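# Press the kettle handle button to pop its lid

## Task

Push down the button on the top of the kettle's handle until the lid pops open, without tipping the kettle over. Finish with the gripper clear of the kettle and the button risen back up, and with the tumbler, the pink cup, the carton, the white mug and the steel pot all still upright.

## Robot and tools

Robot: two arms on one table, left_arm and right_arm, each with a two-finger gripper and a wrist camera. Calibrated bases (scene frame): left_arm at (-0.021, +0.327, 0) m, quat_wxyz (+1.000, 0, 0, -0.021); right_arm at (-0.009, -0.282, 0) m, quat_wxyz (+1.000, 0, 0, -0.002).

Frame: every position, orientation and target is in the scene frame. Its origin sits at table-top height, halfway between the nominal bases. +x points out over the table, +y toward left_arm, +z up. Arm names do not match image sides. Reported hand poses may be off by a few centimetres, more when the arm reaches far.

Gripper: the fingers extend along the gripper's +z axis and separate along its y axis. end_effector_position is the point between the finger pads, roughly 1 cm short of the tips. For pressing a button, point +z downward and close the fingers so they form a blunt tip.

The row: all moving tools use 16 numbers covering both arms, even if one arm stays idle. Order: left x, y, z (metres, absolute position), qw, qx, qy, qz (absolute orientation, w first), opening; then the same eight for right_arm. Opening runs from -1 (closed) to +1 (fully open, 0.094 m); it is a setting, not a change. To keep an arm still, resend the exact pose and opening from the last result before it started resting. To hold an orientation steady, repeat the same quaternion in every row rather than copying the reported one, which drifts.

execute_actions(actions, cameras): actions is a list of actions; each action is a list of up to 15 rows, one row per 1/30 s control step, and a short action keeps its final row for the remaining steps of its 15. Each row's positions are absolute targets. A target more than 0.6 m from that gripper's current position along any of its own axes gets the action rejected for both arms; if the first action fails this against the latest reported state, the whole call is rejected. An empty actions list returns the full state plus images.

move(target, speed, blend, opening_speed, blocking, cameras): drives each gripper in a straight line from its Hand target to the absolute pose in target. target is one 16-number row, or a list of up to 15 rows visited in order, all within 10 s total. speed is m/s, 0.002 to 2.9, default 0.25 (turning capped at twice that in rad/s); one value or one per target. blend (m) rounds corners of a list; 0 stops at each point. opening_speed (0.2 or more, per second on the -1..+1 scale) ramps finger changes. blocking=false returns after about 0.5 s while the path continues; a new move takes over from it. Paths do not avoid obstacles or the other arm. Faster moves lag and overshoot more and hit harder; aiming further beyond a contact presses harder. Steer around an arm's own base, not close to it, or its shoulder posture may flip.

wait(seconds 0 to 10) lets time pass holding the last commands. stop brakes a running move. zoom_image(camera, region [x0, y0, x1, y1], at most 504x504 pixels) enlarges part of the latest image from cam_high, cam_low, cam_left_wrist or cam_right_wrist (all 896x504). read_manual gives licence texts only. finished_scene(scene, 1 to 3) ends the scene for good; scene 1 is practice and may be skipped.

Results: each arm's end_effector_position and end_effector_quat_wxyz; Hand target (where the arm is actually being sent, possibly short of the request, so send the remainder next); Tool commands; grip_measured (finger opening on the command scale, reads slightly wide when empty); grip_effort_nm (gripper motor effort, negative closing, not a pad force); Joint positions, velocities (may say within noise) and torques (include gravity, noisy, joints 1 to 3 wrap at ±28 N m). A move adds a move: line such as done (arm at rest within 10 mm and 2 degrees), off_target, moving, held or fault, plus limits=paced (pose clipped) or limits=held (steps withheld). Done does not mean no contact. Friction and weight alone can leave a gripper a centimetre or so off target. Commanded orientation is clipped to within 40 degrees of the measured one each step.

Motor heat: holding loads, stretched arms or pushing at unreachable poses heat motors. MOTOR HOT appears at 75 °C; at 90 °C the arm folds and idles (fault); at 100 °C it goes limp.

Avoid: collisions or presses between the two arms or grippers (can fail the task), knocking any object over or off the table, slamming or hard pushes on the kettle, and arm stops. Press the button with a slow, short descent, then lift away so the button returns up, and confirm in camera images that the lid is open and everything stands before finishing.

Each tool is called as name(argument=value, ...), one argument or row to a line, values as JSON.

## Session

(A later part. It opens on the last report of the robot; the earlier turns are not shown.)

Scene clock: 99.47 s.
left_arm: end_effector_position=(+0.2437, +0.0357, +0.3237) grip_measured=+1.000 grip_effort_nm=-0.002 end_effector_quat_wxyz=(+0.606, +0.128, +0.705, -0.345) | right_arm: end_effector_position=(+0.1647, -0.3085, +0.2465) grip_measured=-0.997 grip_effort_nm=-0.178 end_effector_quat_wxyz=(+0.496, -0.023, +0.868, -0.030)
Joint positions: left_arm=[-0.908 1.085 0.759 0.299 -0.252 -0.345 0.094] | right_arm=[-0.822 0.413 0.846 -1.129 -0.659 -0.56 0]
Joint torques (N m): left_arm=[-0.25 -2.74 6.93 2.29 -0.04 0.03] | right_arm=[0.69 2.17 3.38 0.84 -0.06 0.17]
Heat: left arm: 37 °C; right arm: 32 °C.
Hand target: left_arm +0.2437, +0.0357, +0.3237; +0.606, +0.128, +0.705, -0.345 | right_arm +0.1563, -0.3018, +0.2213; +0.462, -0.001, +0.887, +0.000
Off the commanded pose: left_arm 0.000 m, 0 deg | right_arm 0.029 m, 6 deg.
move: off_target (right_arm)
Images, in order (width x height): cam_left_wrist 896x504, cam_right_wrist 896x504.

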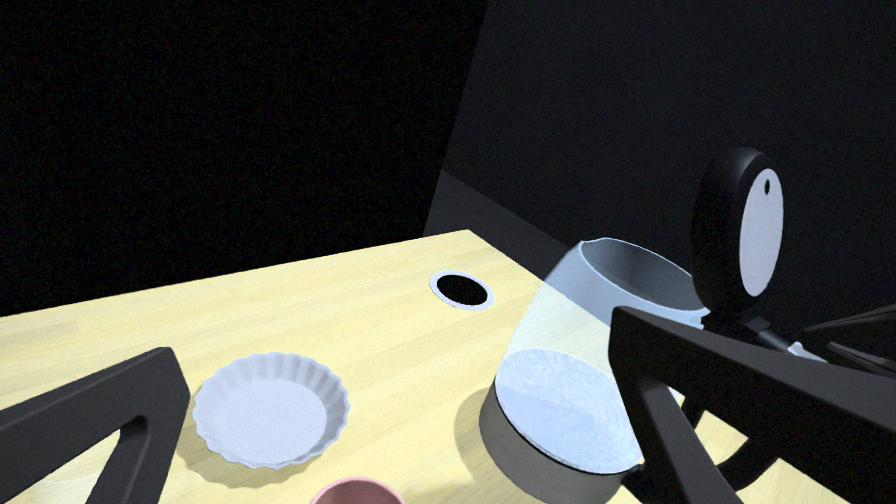

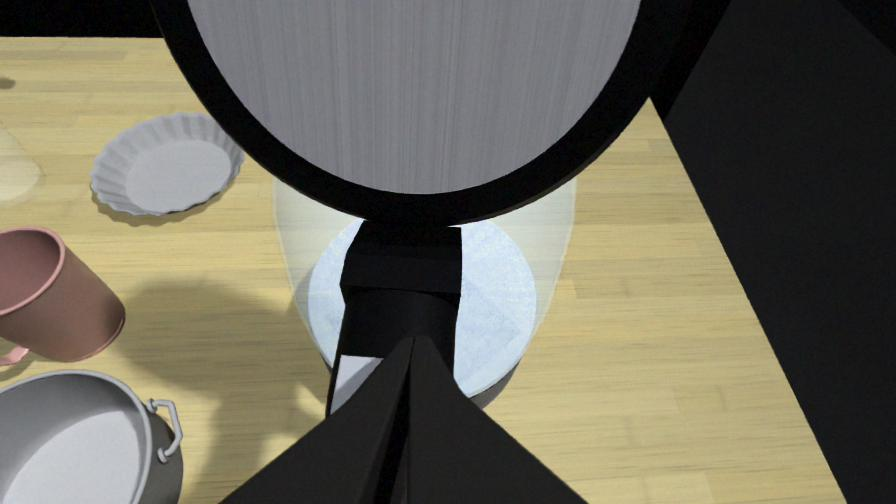

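Lid open. Back off: up and backward, away from the lid.

move(
  target=[
    [0.2437,0.0357,0.3237,0.606,0.128,0.705,-0.345,1,0.155,-0.303,0.285,0.49,-0.02,0.87,-0.03,-1],
    [0.2437,0.0357,0.3237,0.606,0.128,0.705,-0.345,1,0.14,-0.28,0.35,0.49,-0.02,0.87,-0.03,-1],
  ],
  cameras=["cam_high","cam_left_wrist","cam_right_wrist"],
  speed=0.12,
)

zoom_image(
  camera="cam_left_wrist",
  region=[740, 270, 896, 426],
)

Scene clock: 104.77 s.
left_arm: end_effector_position=(+0.2437, +0.0357, +0.3237) grip_measured=+1.000 grip_effort_nm=-0.007 end_effector_quat_wxyz=(+0.606, +0.128, +0.705, -0.345) | right_arm: end_effector_position=(+0.1387, -0.2821, +0.3417) grip_measured=-0.997 grip_effort_nm=-0.173 end_effector_quat_wxyz=(+0.487, -0.015, +0.873, -0.024)
Joint positions: left_arm=[-0.908 1.085 0.759 0.299 -0.252 -0.345 0.094] | right_arm=[-0.8 0.608 1.363 -1.465 -0.635 -0.538 0]
Joint torques (N m): left_arm=[-0.08 -2.84 6.82 2.29 -0.01 0.03] | right_arm=[-0.51 5.14 7.2 1.54 -0.44 -0.05]
Heat: left arm: 37 °C; right arm: 32 °C.
Hand target: left_arm +0.2437, +0.0357, +0.3237; +0.606, +0.128, +0.705, -0.345 | right_arm +0.1395, -0.2804, +0.3499; +0.493, -0.023, +0.869, -0.026
Off the commanded pose: left_arm 0.000 m, 0 deg | right_arm 0.009 m, 1 deg.
move: done
Images, in order (width x height): cam_high 896x504, cam_left_wrist 896x504, cam_right_wrist 896x504.

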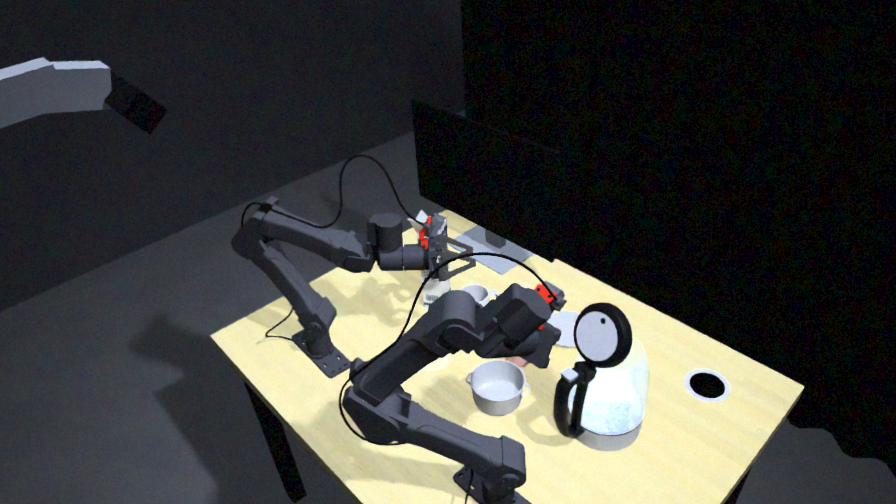

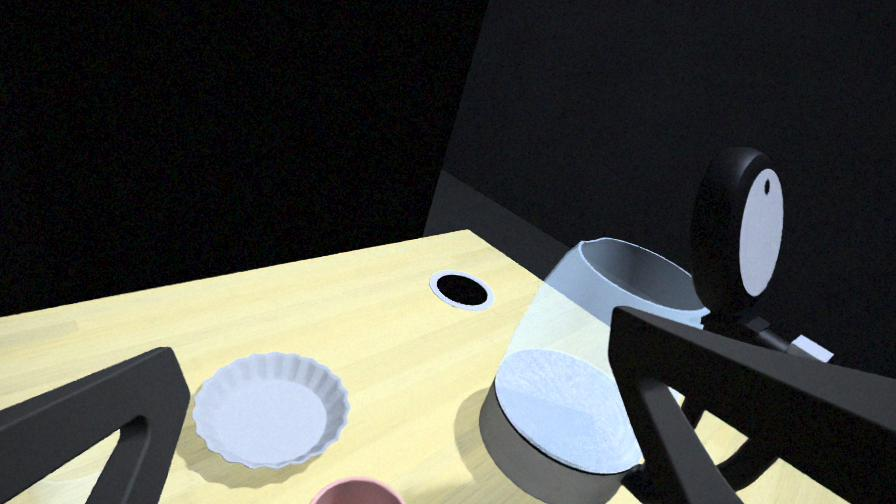

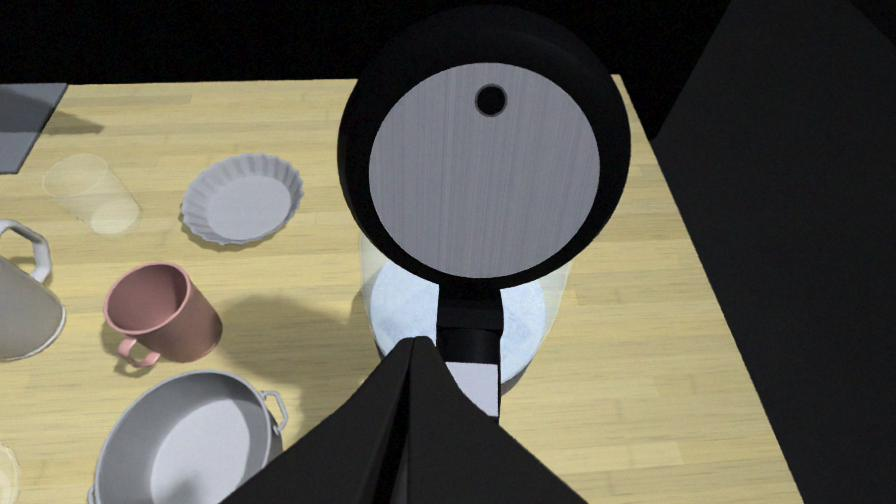

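Scaled by 3.231 from the camera's 896x504 image, which has a finer 1280x720 frame.

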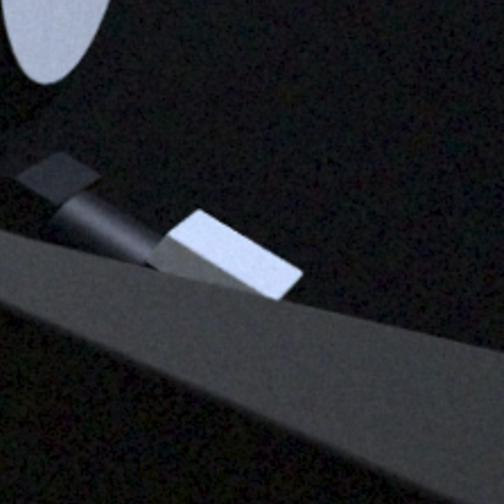

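Button is up, lid open.

finished_scene(
  scene=2,
)

The scene is finished: the task was done.


## Next scene

The same job, from a new start.

execute_actions(
  actions=[],
)

Scene clock: 0.00 s.
left_arm: end_effector_position=(+0.3022, +0.2074, +0.2776) grip_measured=+1.000 grip_effort_nm=n/a end_effector_quat_wxyz=(+0.415, -0.023, +0.875, -0.248) | right_arm: end_effector_position=(+0.3192, -0.1100, +0.2899) grip_measured=+1.000 grip_effort_nm=n/a end_effector_quat_wxyz=(+0.592, -0.076, +0.800, +0.057)
Joint positions: left_arm=[-0.198 1.07 1.073 -0.581 0.231 -0.417 0.094] | right_arm=[0.714 1.079 0.895 -0.154 0.495 0.168 0.094]
Joint velocities: within noise
Joint torques (N m): no reading
Motor temperatures (°C): left_arm=[26 32 27 28 26 26 25] | right_arm=[25 30 28 28 28 26 25]
Heat: left arm: 32 °C; right arm: 30 °C.
Hand target: left_arm +0.2999, +0.2079, +0.2779; +0.413, -0.022, +0.876, -0.248 | right_arm +0.3189, -0.1110, +0.2997; +0.601, -0.071, +0.794, +0.062
Tool commands: left_gripper/opening=+1.0 right_gripper/opening=+1.0

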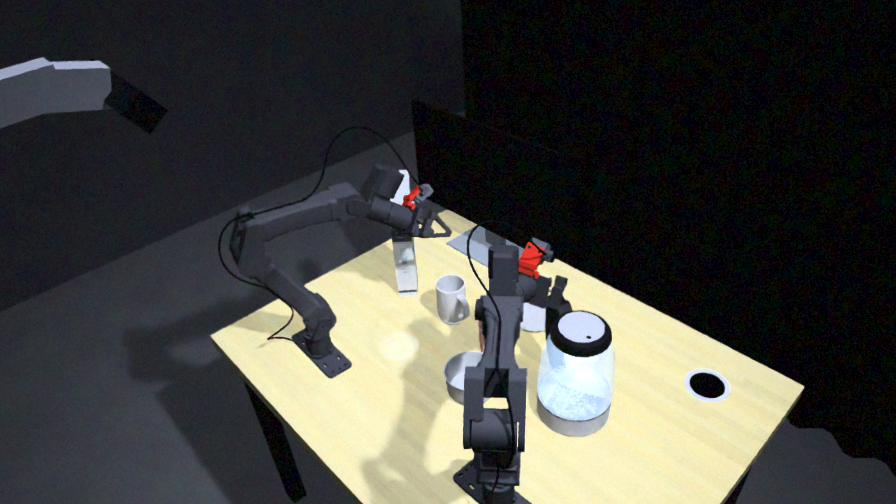

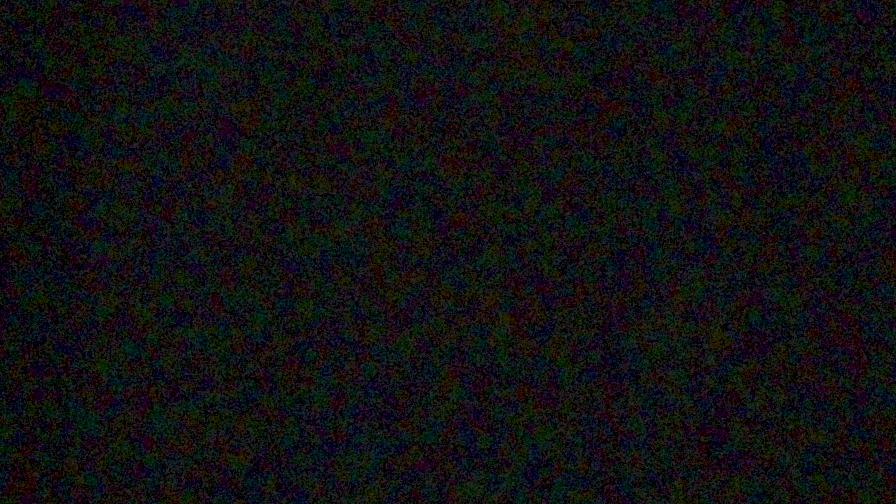

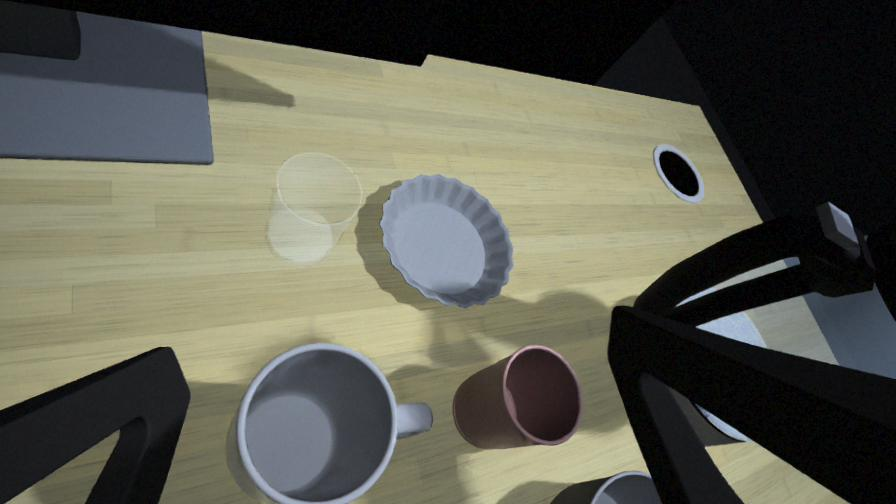

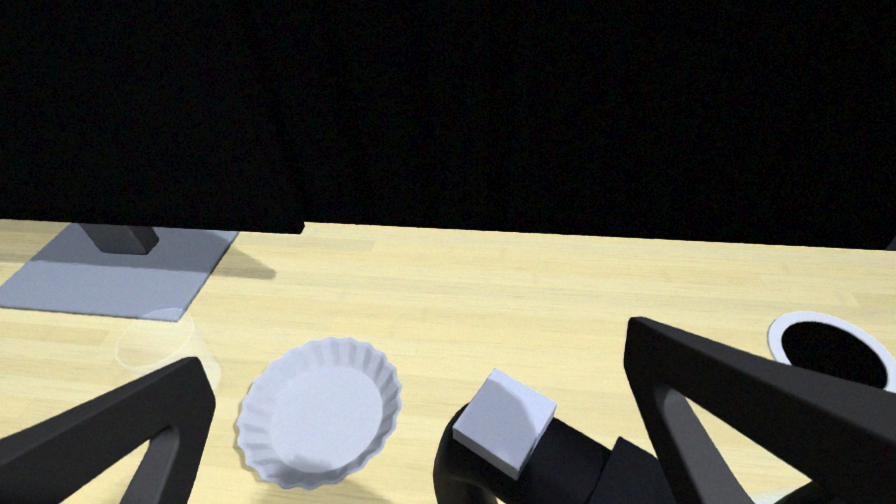

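move(
  target=[
    [0.3022,0.2074,0.2776,0.415,-0.023,0.875,-0.248,-1,0.26,-0.16,0.42,0.5,0,0.866,0,1],
    [0.3022,0.18,0.32,0.404,0.2,0.84,-0.25,-1,0.16,-0.36,0.40,0.5,0,0.866,0,1],
    [0.32,-0.10,0.32,0.404,0.430,0.776,-0.224,-1,0.16,-0.36,0.40,0.5,0,0.866,0,1],
  ],
  cameras=["all"],
  blend=[0.03,0.03,0],
)

Scene clock: 25.00 s.
left_arm: end_effector_position=(+0.3164, -0.0971, +0.3342) grip_measured=-0.993 grip_effort_nm=-0.379 end_effector_quat_wxyz=(+0.420, +0.425, +0.767, -0.233) | right_arm: end_effector_position=(+0.1604, -0.3638, +0.4037) grip_measured=+1.000 grip_effort_nm=-0.051 end_effector_quat_wxyz=(+0.499, +0.044, +0.861, -0.083)
Joint positions: left_arm=[-0.817 1.887 2.05 -0.737 0.131 0.083 0] | right_arm=[-1.233 0.939 1.684 -1.564 -0.84 -0.784 0.094]
Joint torques (N m): left_arm=[-0.03 -6.84 7.83 1.8 0 0.1] | right_arm=[-0.2 0.54 3.21 1.29 -0.6 -0.05]
Motor temperatures (°C): left_arm=[26 33 29 33 27 26 25] | right_arm=[25 30 30 31 28 26 25]
Heat: left arm: 33 °C; right arm: 31 °C.
Hand target: left_arm +0.3197, -0.0997, +0.3201; +0.404, +0.430, +0.775, -0.224 | right_arm +0.1613, -0.3598, +0.3999; +0.502, +0.041, +0.861, -0.071
Off the commanded pose: left_arm 0.015 m, 2 deg | right_arm 0.005 m, 11 deg.
joint sent to its limit (right arm) — joint 4 (wrist pitch), lower limit. The joint targets are off in orientation, not in position.
move: off_target (left_arm, right_arm); blend cut to 0 m at target 1

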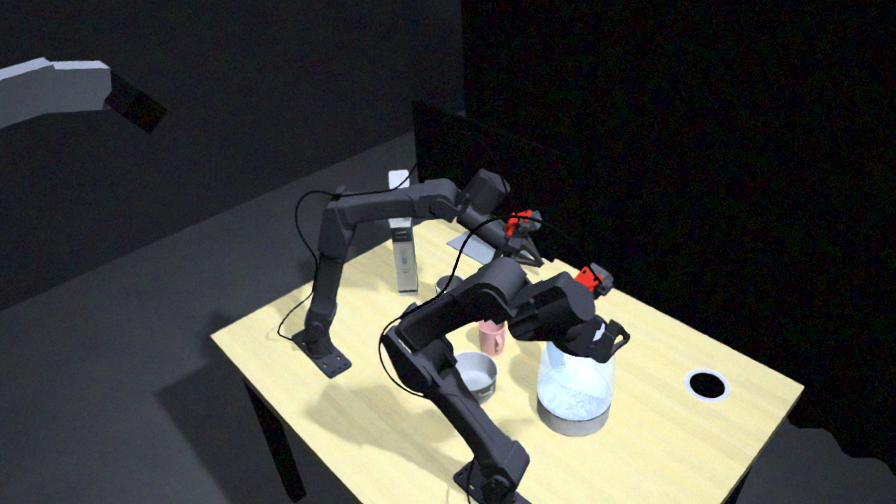

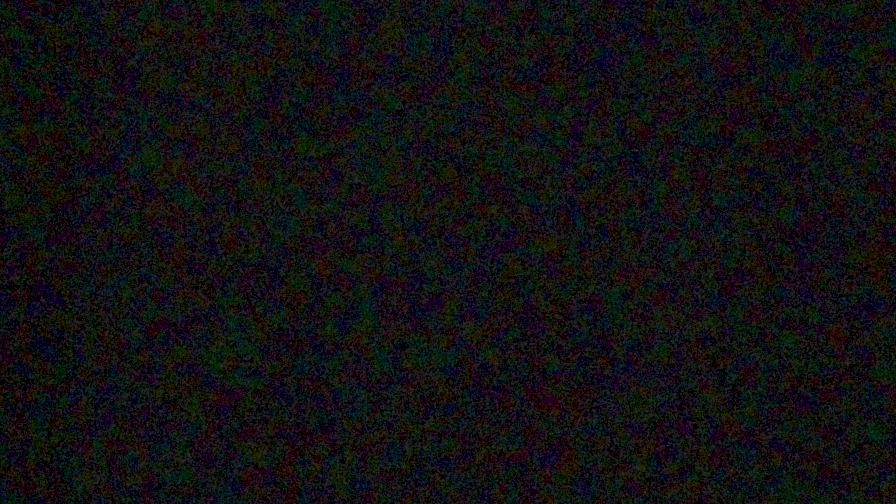

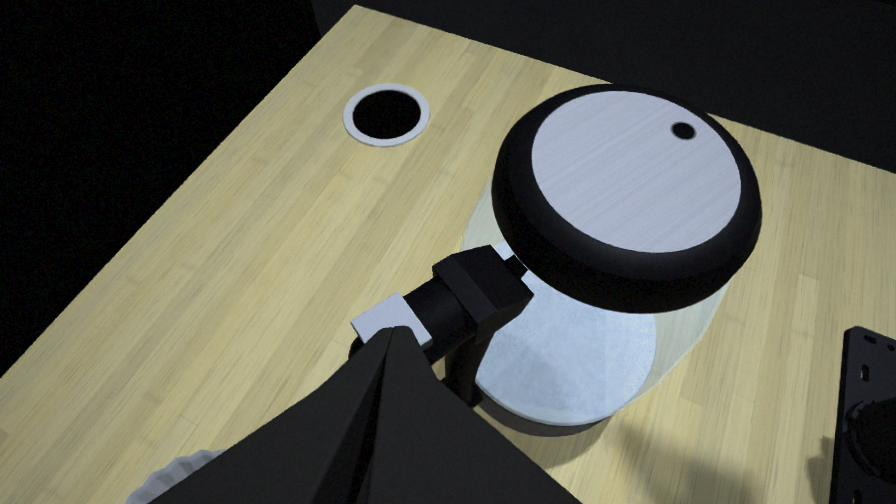

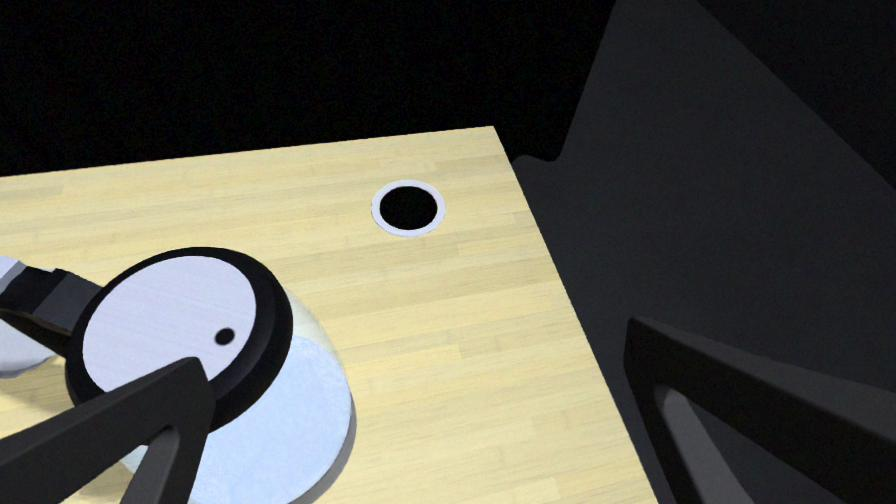

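move(
  target=[
    [0.356,-0.130,0.29,0.404,0.430,0.776,-0.224,-1,0.1613,-0.3598,0.3999,0.502,0.041,0.861,-0.071,1],
    [0.356,-0.130,0.25,0.404,0.430,0.776,-0.224,-1,0.1613,-0.3598,0.3999,0.502,0.041,0.861,-0.071,1],
  ],
  cameras=["cam_left_wrist","cam_high"],
  speed=[0.12,0.06],
)

Scene clock: 36.83 s.
left_arm: end_effector_position=(+0.3590, -0.1390, +0.2672) grip_measured=-0.993 grip_effort_nm=-0.383 end_effector_quat_wxyz=(+0.428, +0.425, +0.763, -0.233) | right_arm: end_effector_position=(+0.1604, -0.3637, +0.4037) grip_measured=+1.000 grip_effort_nm=-0.046 end_effector_quat_wxyz=(+0.499, +0.044, +0.861, -0.082)
Joint positions: left_arm=[-0.808 2.057 2 -0.501 0.134 0.093 0] | right_arm=[-1.233 0.939 1.684 -1.564 -0.84 -0.784 0.094]
Joint torques (N m): left_arm=[0.8 -11.63 4.62 1.72 0.14 0.11] | right_arm=[-0.12 0.59 3.3 1.29 -0.59 -0.05]
Heat: left arm: 34 °C; right arm: 31 °C.
Hand target: left_arm +0.3561, -0.1304, +0.2505; +0.404, +0.430, +0.776, -0.224 | right_arm +0.1613, -0.3598, +0.4001; +0.502, +0.041, +0.861, -0.071
Off the commanded pose: left_arm 0.020 m, 3 deg | right_arm 0.006 m, 1 deg.
joint sent to its limit (right arm) — joint 4 (wrist pitch), lower limit. The joint targets still meet the commanded pose.
move: off_target (left_arm)
Images, in order (width x height): cam_high 896x504, cam_left_wrist 896x504.

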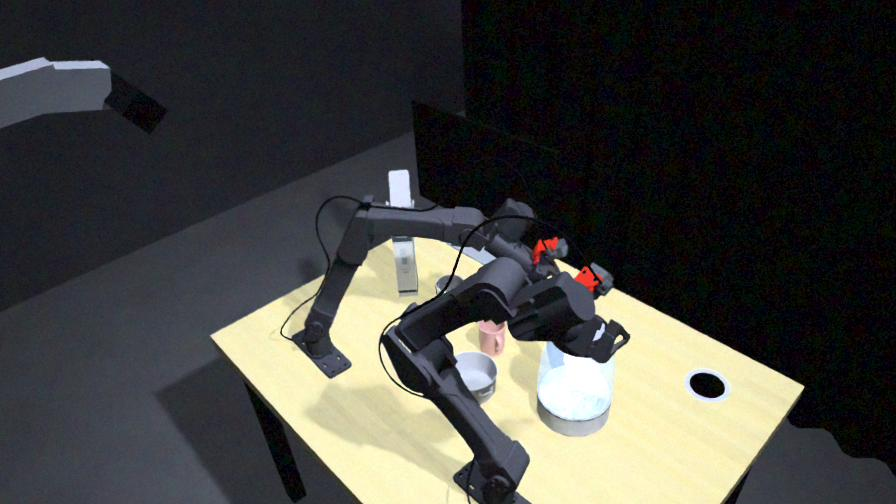

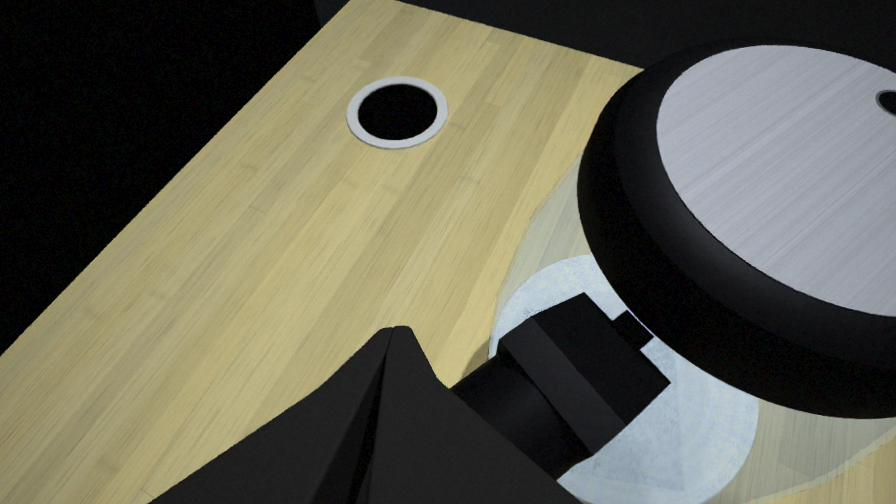

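move(
  target=[
    [0.353,-0.123,0.25,0.404,0.430,0.776,-0.224,-1,0.1613,-0.3598,0.3999,0.502,0.041,0.861,-0.071,1],
    [0.353,-0.123,0.236,0.404,0.430,0.776,-0.224,-1,0.1613,-0.3598,0.3999,0.502,0.041,0.861,-0.071,1],
  ],
  cameras=["cam_left_wrist","cam_right_wrist"],
  speed=0.05,
)

Scene clock: 48.73 s.
left_arm: end_effector_position=(+0.3604, -0.1381, +0.2655) grip_measured=-0.993 grip_effort_nm=-0.379 end_effector_quat_wxyz=(+0.448, +0.421, +0.751, -0.241) | right_arm: end_effector_position=(+0.1604, -0.3637, +0.4037) grip_measured=+1.000 grip_effort_nm=-0.046 end_effector_quat_wxyz=(+0.499, +0.044, +0.861, -0.082)
Joint positions: left_arm=[-0.803 2.022 1.901 -0.388 0.14 0.095 0] | right_arm=[-1.233 0.939 1.684 -1.564 -0.84 -0.784 0.094]
Joint torques (N m): left_arm=[0.61 -11.52 3.9 1.32 0.06 0.03] | right_arm=[-0.13 0.58 3.3 1.29 -0.59 -0.04]
Motor temperatures (°C): left_arm=[26 38 29 33 27 26 25] | right_arm=[25 30 29 31 28 26 25]
Heat: left arm: 38 °C; right arm: 31 °C.
Hand target: left_arm +0.3534, -0.1240, +0.2370; +0.404, +0.430, +0.776, -0.225 | right_arm +0.1613, -0.3598, +0.4001; +0.502, +0.041, +0.861, -0.071
Off the commanded pose: left_arm 0.034 m, 6 deg | right_arm 0.006 m, 1 deg.
joint sent to its limit (right arm) — joint 4 (wrist pitch), lower limit. The joint targets still meet the commanded pose.
move: off_target (left_arm)
Images, in order (width x height): cam_left_wrist 896x504, cam_right_wrist 896x504.

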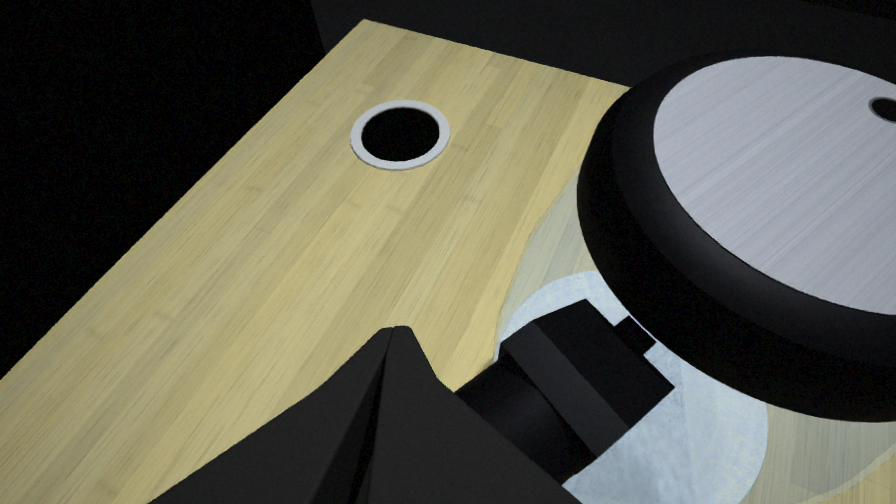

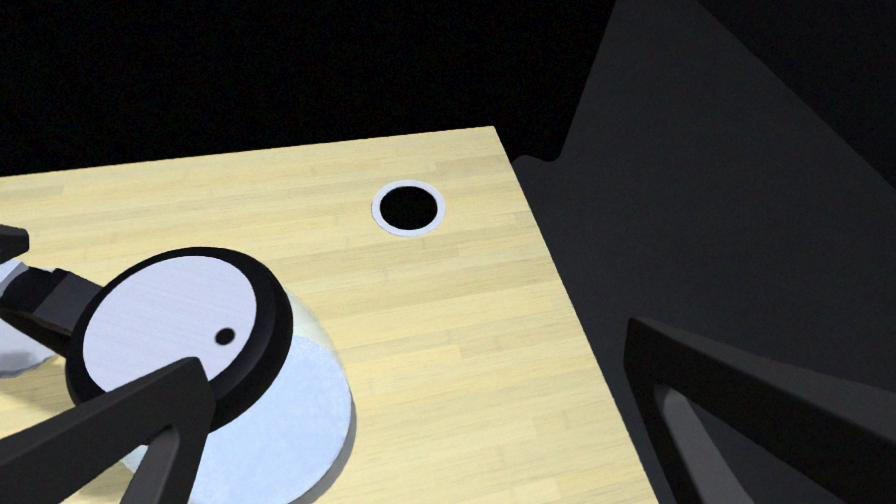

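zoom_image(
  camera="cam_right_wrist",
  region=[0, 180, 150, 330],
)

Scaled by 3.360 from the camera's 896x504 image, which has a finer 1280x720 frame.

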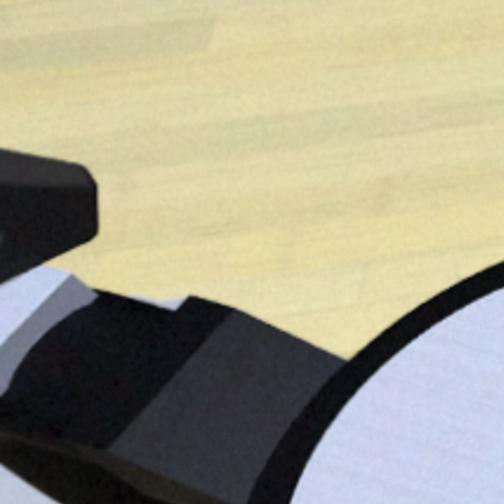

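move(
  target=[
    [0.342,-0.105,0.275,0.404,0.430,0.776,-0.224,-1,0.1613,-0.3598,0.3999,0.502,0.041,0.861,-0.071,1],
    [0.347,-0.117,0.240,0.404,0.430,0.776,-0.224,-1,0.1613,-0.3598,0.3999,0.502,0.041,0.861,-0.071,1],
  ],
  cameras=["cam_left_wrist","cam_right_wrist"],
  speed=0.06,
)

zoom_image(
  camera="cam_right_wrist",
  region=[0, 180, 150, 330],
)

Scene clock: 57.57 s.
left_arm: end_effector_position=(+0.3542, -0.1254, +0.2674) grip_measured=-0.993 grip_effort_nm=-0.379 end_effector_quat_wxyz=(+0.440, +0.423, +0.756, -0.237) | right_arm: end_effector_position=(+0.1604, -0.3637, +0.4037) grip_measured=+1.000 grip_effort_nm=-0.051 end_effector_quat_wxyz=(+0.499, +0.044, +0.861, -0.082)
Joint positions: left_arm=[-0.796 1.976 1.858 -0.411 0.144 0.1 0] | right_arm=[-1.233 0.939 1.684 -1.564 -0.84 -0.784 0.094]
Joint torques (N m): left_arm=[-0.31 -10.59 4.27 1.56 0.03 0.05] | right_arm=[-0.13 0.58 3.3 1.3 -0.59 -0.04]
Heat: left arm: 39 °C; right arm: 31 °C.
Hand target: left_arm +0.3471, -0.1174, +0.2409; +0.404, +0.430, +0.776, -0.224 | right_arm +0.1613, -0.3598, +0.4001; +0.502, +0.041, +0.861, -0.071
Off the commanded pose: left_arm 0.030 m, 5 deg | right_arm 0.006 m, 1 deg.
joint sent to its limit (right arm) — joint 4 (wrist pitch), lower limit. The joint targets still meet the commanded pose.
move: off_target (left_arm)
Images, in order (width x height): cam_left_wrist 896x504, cam_right_wrist 896x504.

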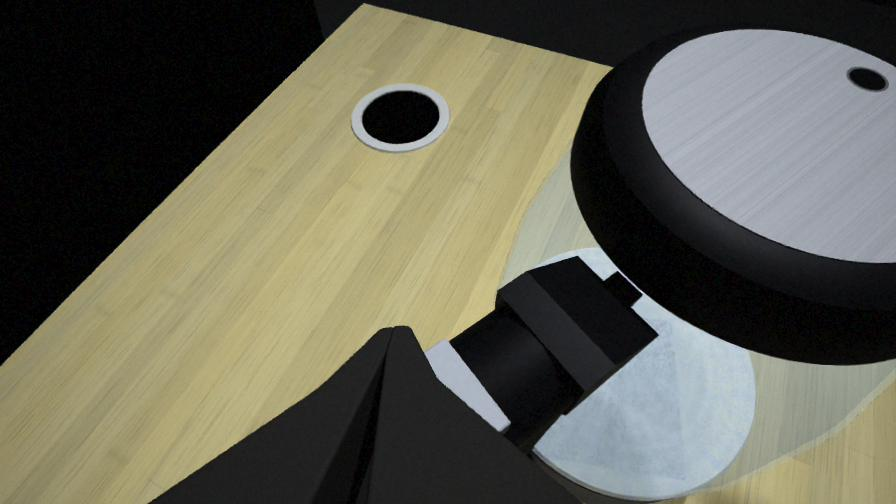

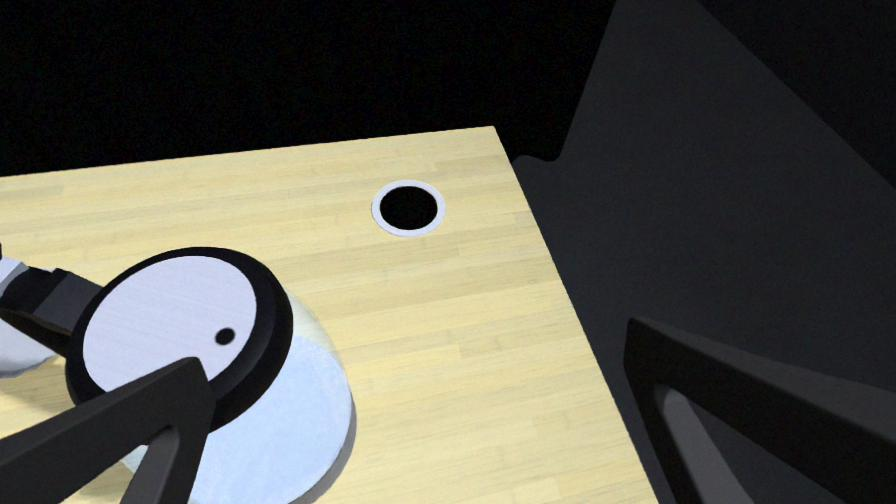

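Scaled by 3.360 from the camera's 896x504 image, which has a finer 1280x720 frame.

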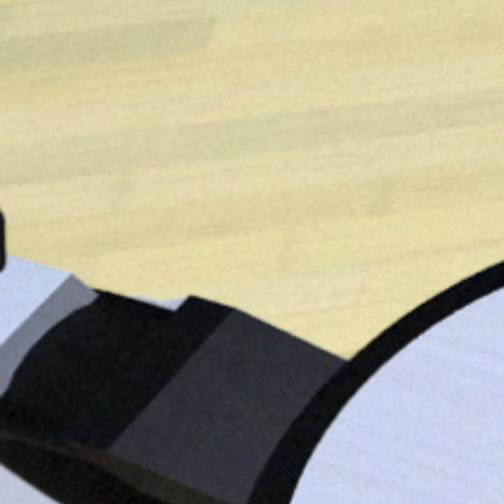

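move(
  target=[
    [0.338,-0.116,0.250,0.404,0.430,0.776,-0.224,-1,0.1613,-0.3598,0.3999,0.502,0.041,0.861,-0.071,1],
    [0.338,-0.116,0.228,0.404,0.430,0.776,-0.224,-1,0.1613,-0.3598,0.3999,0.502,0.041,0.861,-0.071,1],
  ],
  cameras=["cam_left_wrist","cam_right_wrist"],
  speed=0.06,
)

zoom_image(
  camera="cam_right_wrist",
  region=[0, 180, 150, 330],
)

Scene clock: 64.73 s.
left_arm: end_effector_position=(+0.3522, -0.1266, +0.2622) grip_measured=-0.993 grip_effort_nm=-0.379 end_effector_quat_wxyz=(+0.454, +0.421, +0.747, -0.241) | right_arm: end_effector_position=(+0.1604, -0.3637, +0.4037) grip_measured=+1.000 grip_effort_nm=-0.051 end_effector_quat_wxyz=(+0.499, +0.044, +0.861, -0.082)
Joint positions: left_arm=[-0.801 1.952 1.775 -0.319 0.139 0.1 0] | right_arm=[-1.233 0.939 1.684 -1.564 -0.84 -0.784 0.094]
Joint torques (N m): left_arm=[-0.83 -11.03 4.14 1.24 -0.08 -0.05] | right_arm=[-0.12 0.58 3.29 1.3 -0.59 -0.05]
Heat: left arm: 41 °C; right arm: 31 °C.
Hand target: left_arm +0.3386, -0.1167, +0.2293; +0.405, +0.430, +0.775, -0.224 | right_arm +0.1613, -0.3598, +0.4001; +0.502, +0.041, +0.861, -0.071
Off the commanded pose: left_arm 0.038 m, 7 deg | right_arm 0.006 m, 1 deg.
joint sent to its limit (right arm) — joint 4 (wrist pitch), lower limit. The joint targets still meet the commanded pose.
move: off_target (left_arm)
Images, in order (width x height): cam_left_wrist 896x504, cam_right_wrist 896x504.

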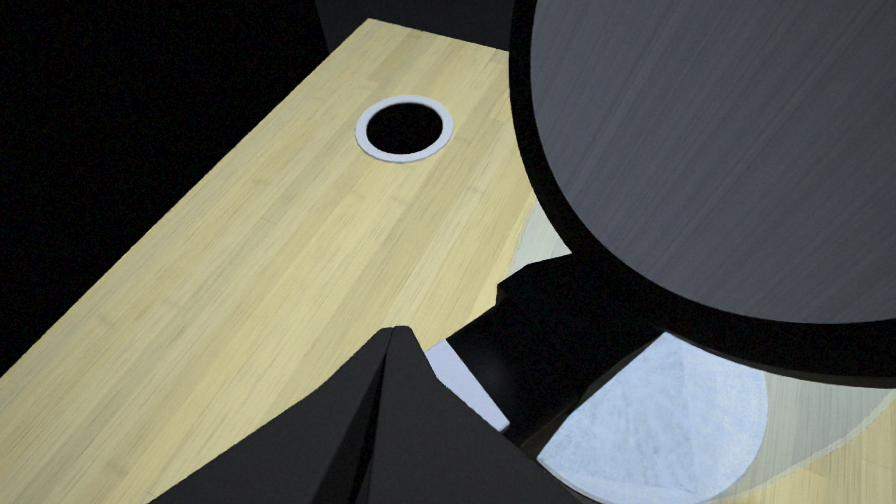

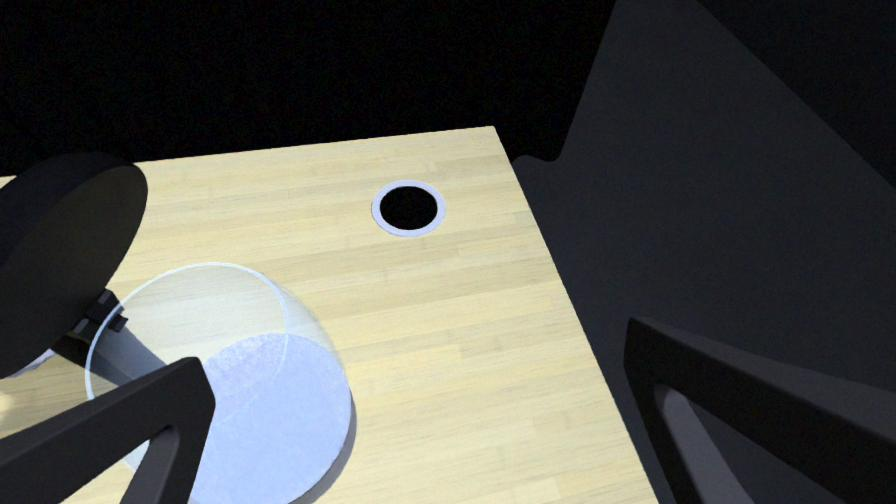

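Scaled by 3.360 from the camera's 896x504 image, which has a finer 1280x720 frame.

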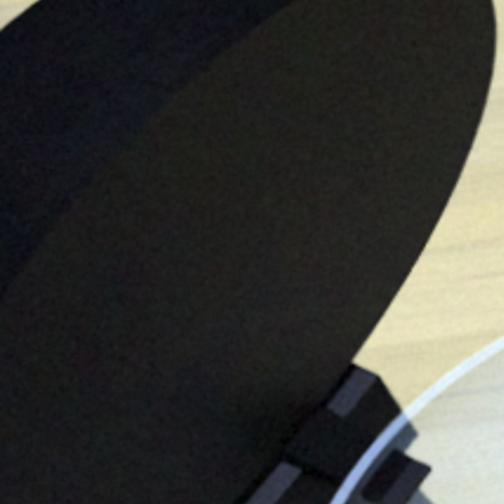

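Open. Retract up and back.

move(
  target=[
    [0.342,-0.112,0.29,0.45,0.42,0.75,-0.24,-1,0.1613,-0.3598,0.3999,0.502,0.041,0.861,-0.071,1],
    [0.30,-0.05,0.34,0.45,0.42,0.75,-0.24,-1,0.1613,-0.3598,0.3999,0.502,0.041,0.861,-0.071,1],
  ],
  cameras=["cam_left_wrist","cam_right_wrist","cam_high"],
  speed=0.12,
)

Scene clock: 70.47 s.
left_arm: end_effector_position=(+0.3049, -0.0596, +0.3407) grip_measured=-0.993 grip_effort_nm=-0.379 end_effector_quat_wxyz=(+0.457, +0.418, +0.747, -0.242) | right_arm: end_effector_position=(+0.1604, -0.3637, +0.4037) grip_measured=+1.000 grip_effort_nm=-0.051 end_effector_quat_wxyz=(+0.499, +0.044, +0.861, -0.082)
Joint positions: left_arm=[-0.775 1.673 1.736 -0.552 0.16 0.108 0] | right_arm=[-1.233 0.939 1.684 -1.564 -0.84 -0.784 0.094]
Joint torques (N m): left_arm=[0.76 -9.8 5.31 1.88 0.14 0.06] | right_arm=[-0.12 0.59 3.3 1.3 -0.59 -0.05]
Heat: left arm: 42 °C; right arm: 31 °C.
Hand target: left_arm +0.3001, -0.0504, +0.3400; +0.450, +0.420, +0.750, -0.240 | right_arm +0.1613, -0.3598, +0.4001; +0.502, +0.041, +0.861, -0.071
Off the commanded pose: left_arm 0.011 m, 1 deg | right_arm 0.006 m, 1 deg.
joint sent to its limit (right arm) — joint 4 (wrist pitch), lower limit. The joint targets still meet the commanded pose.
move: off_target (left_arm)
Images, in order (width x height): cam_high 896x504, cam_left_wrist 896x504, cam_right_wrist 896x504.

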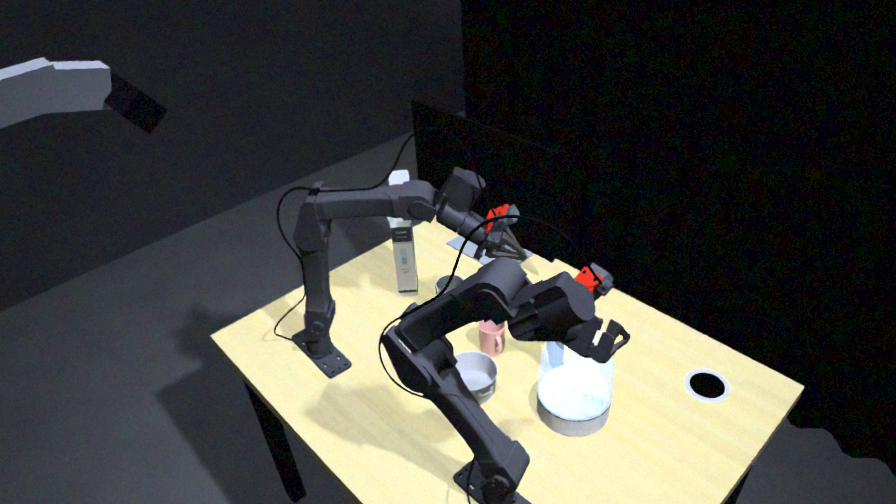

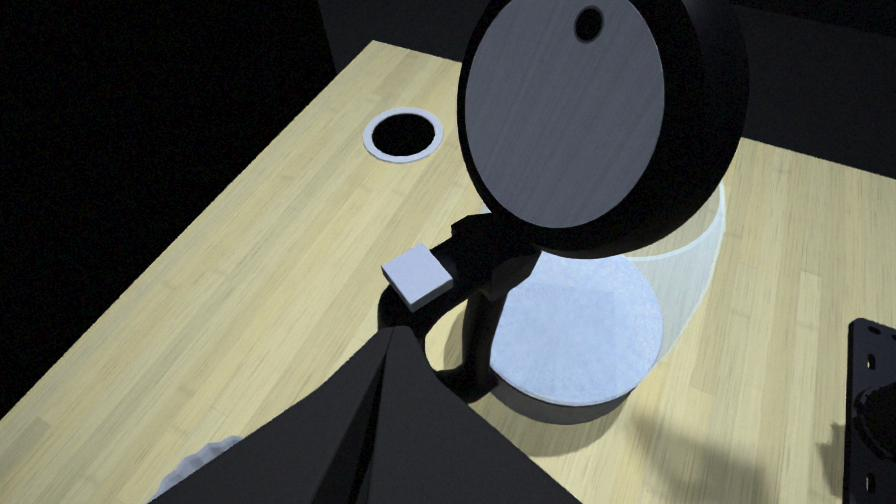

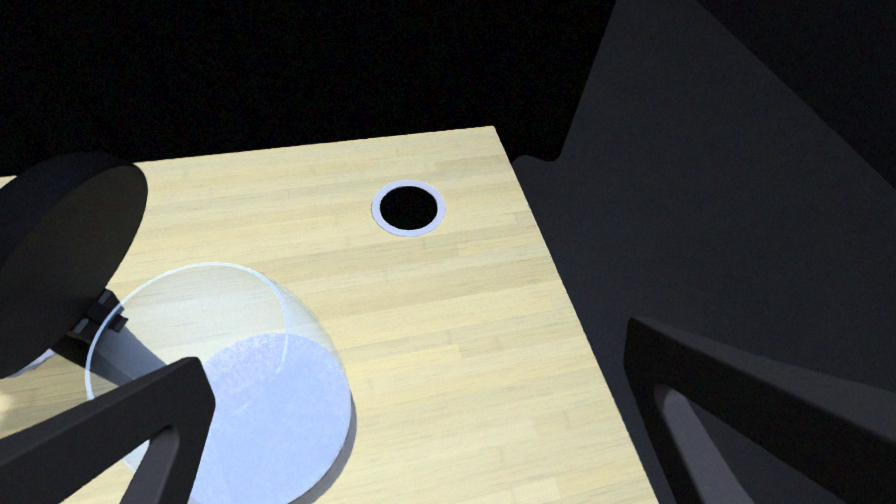

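finished_scene(
  scene=3,
)

The scene is finished: the task was done.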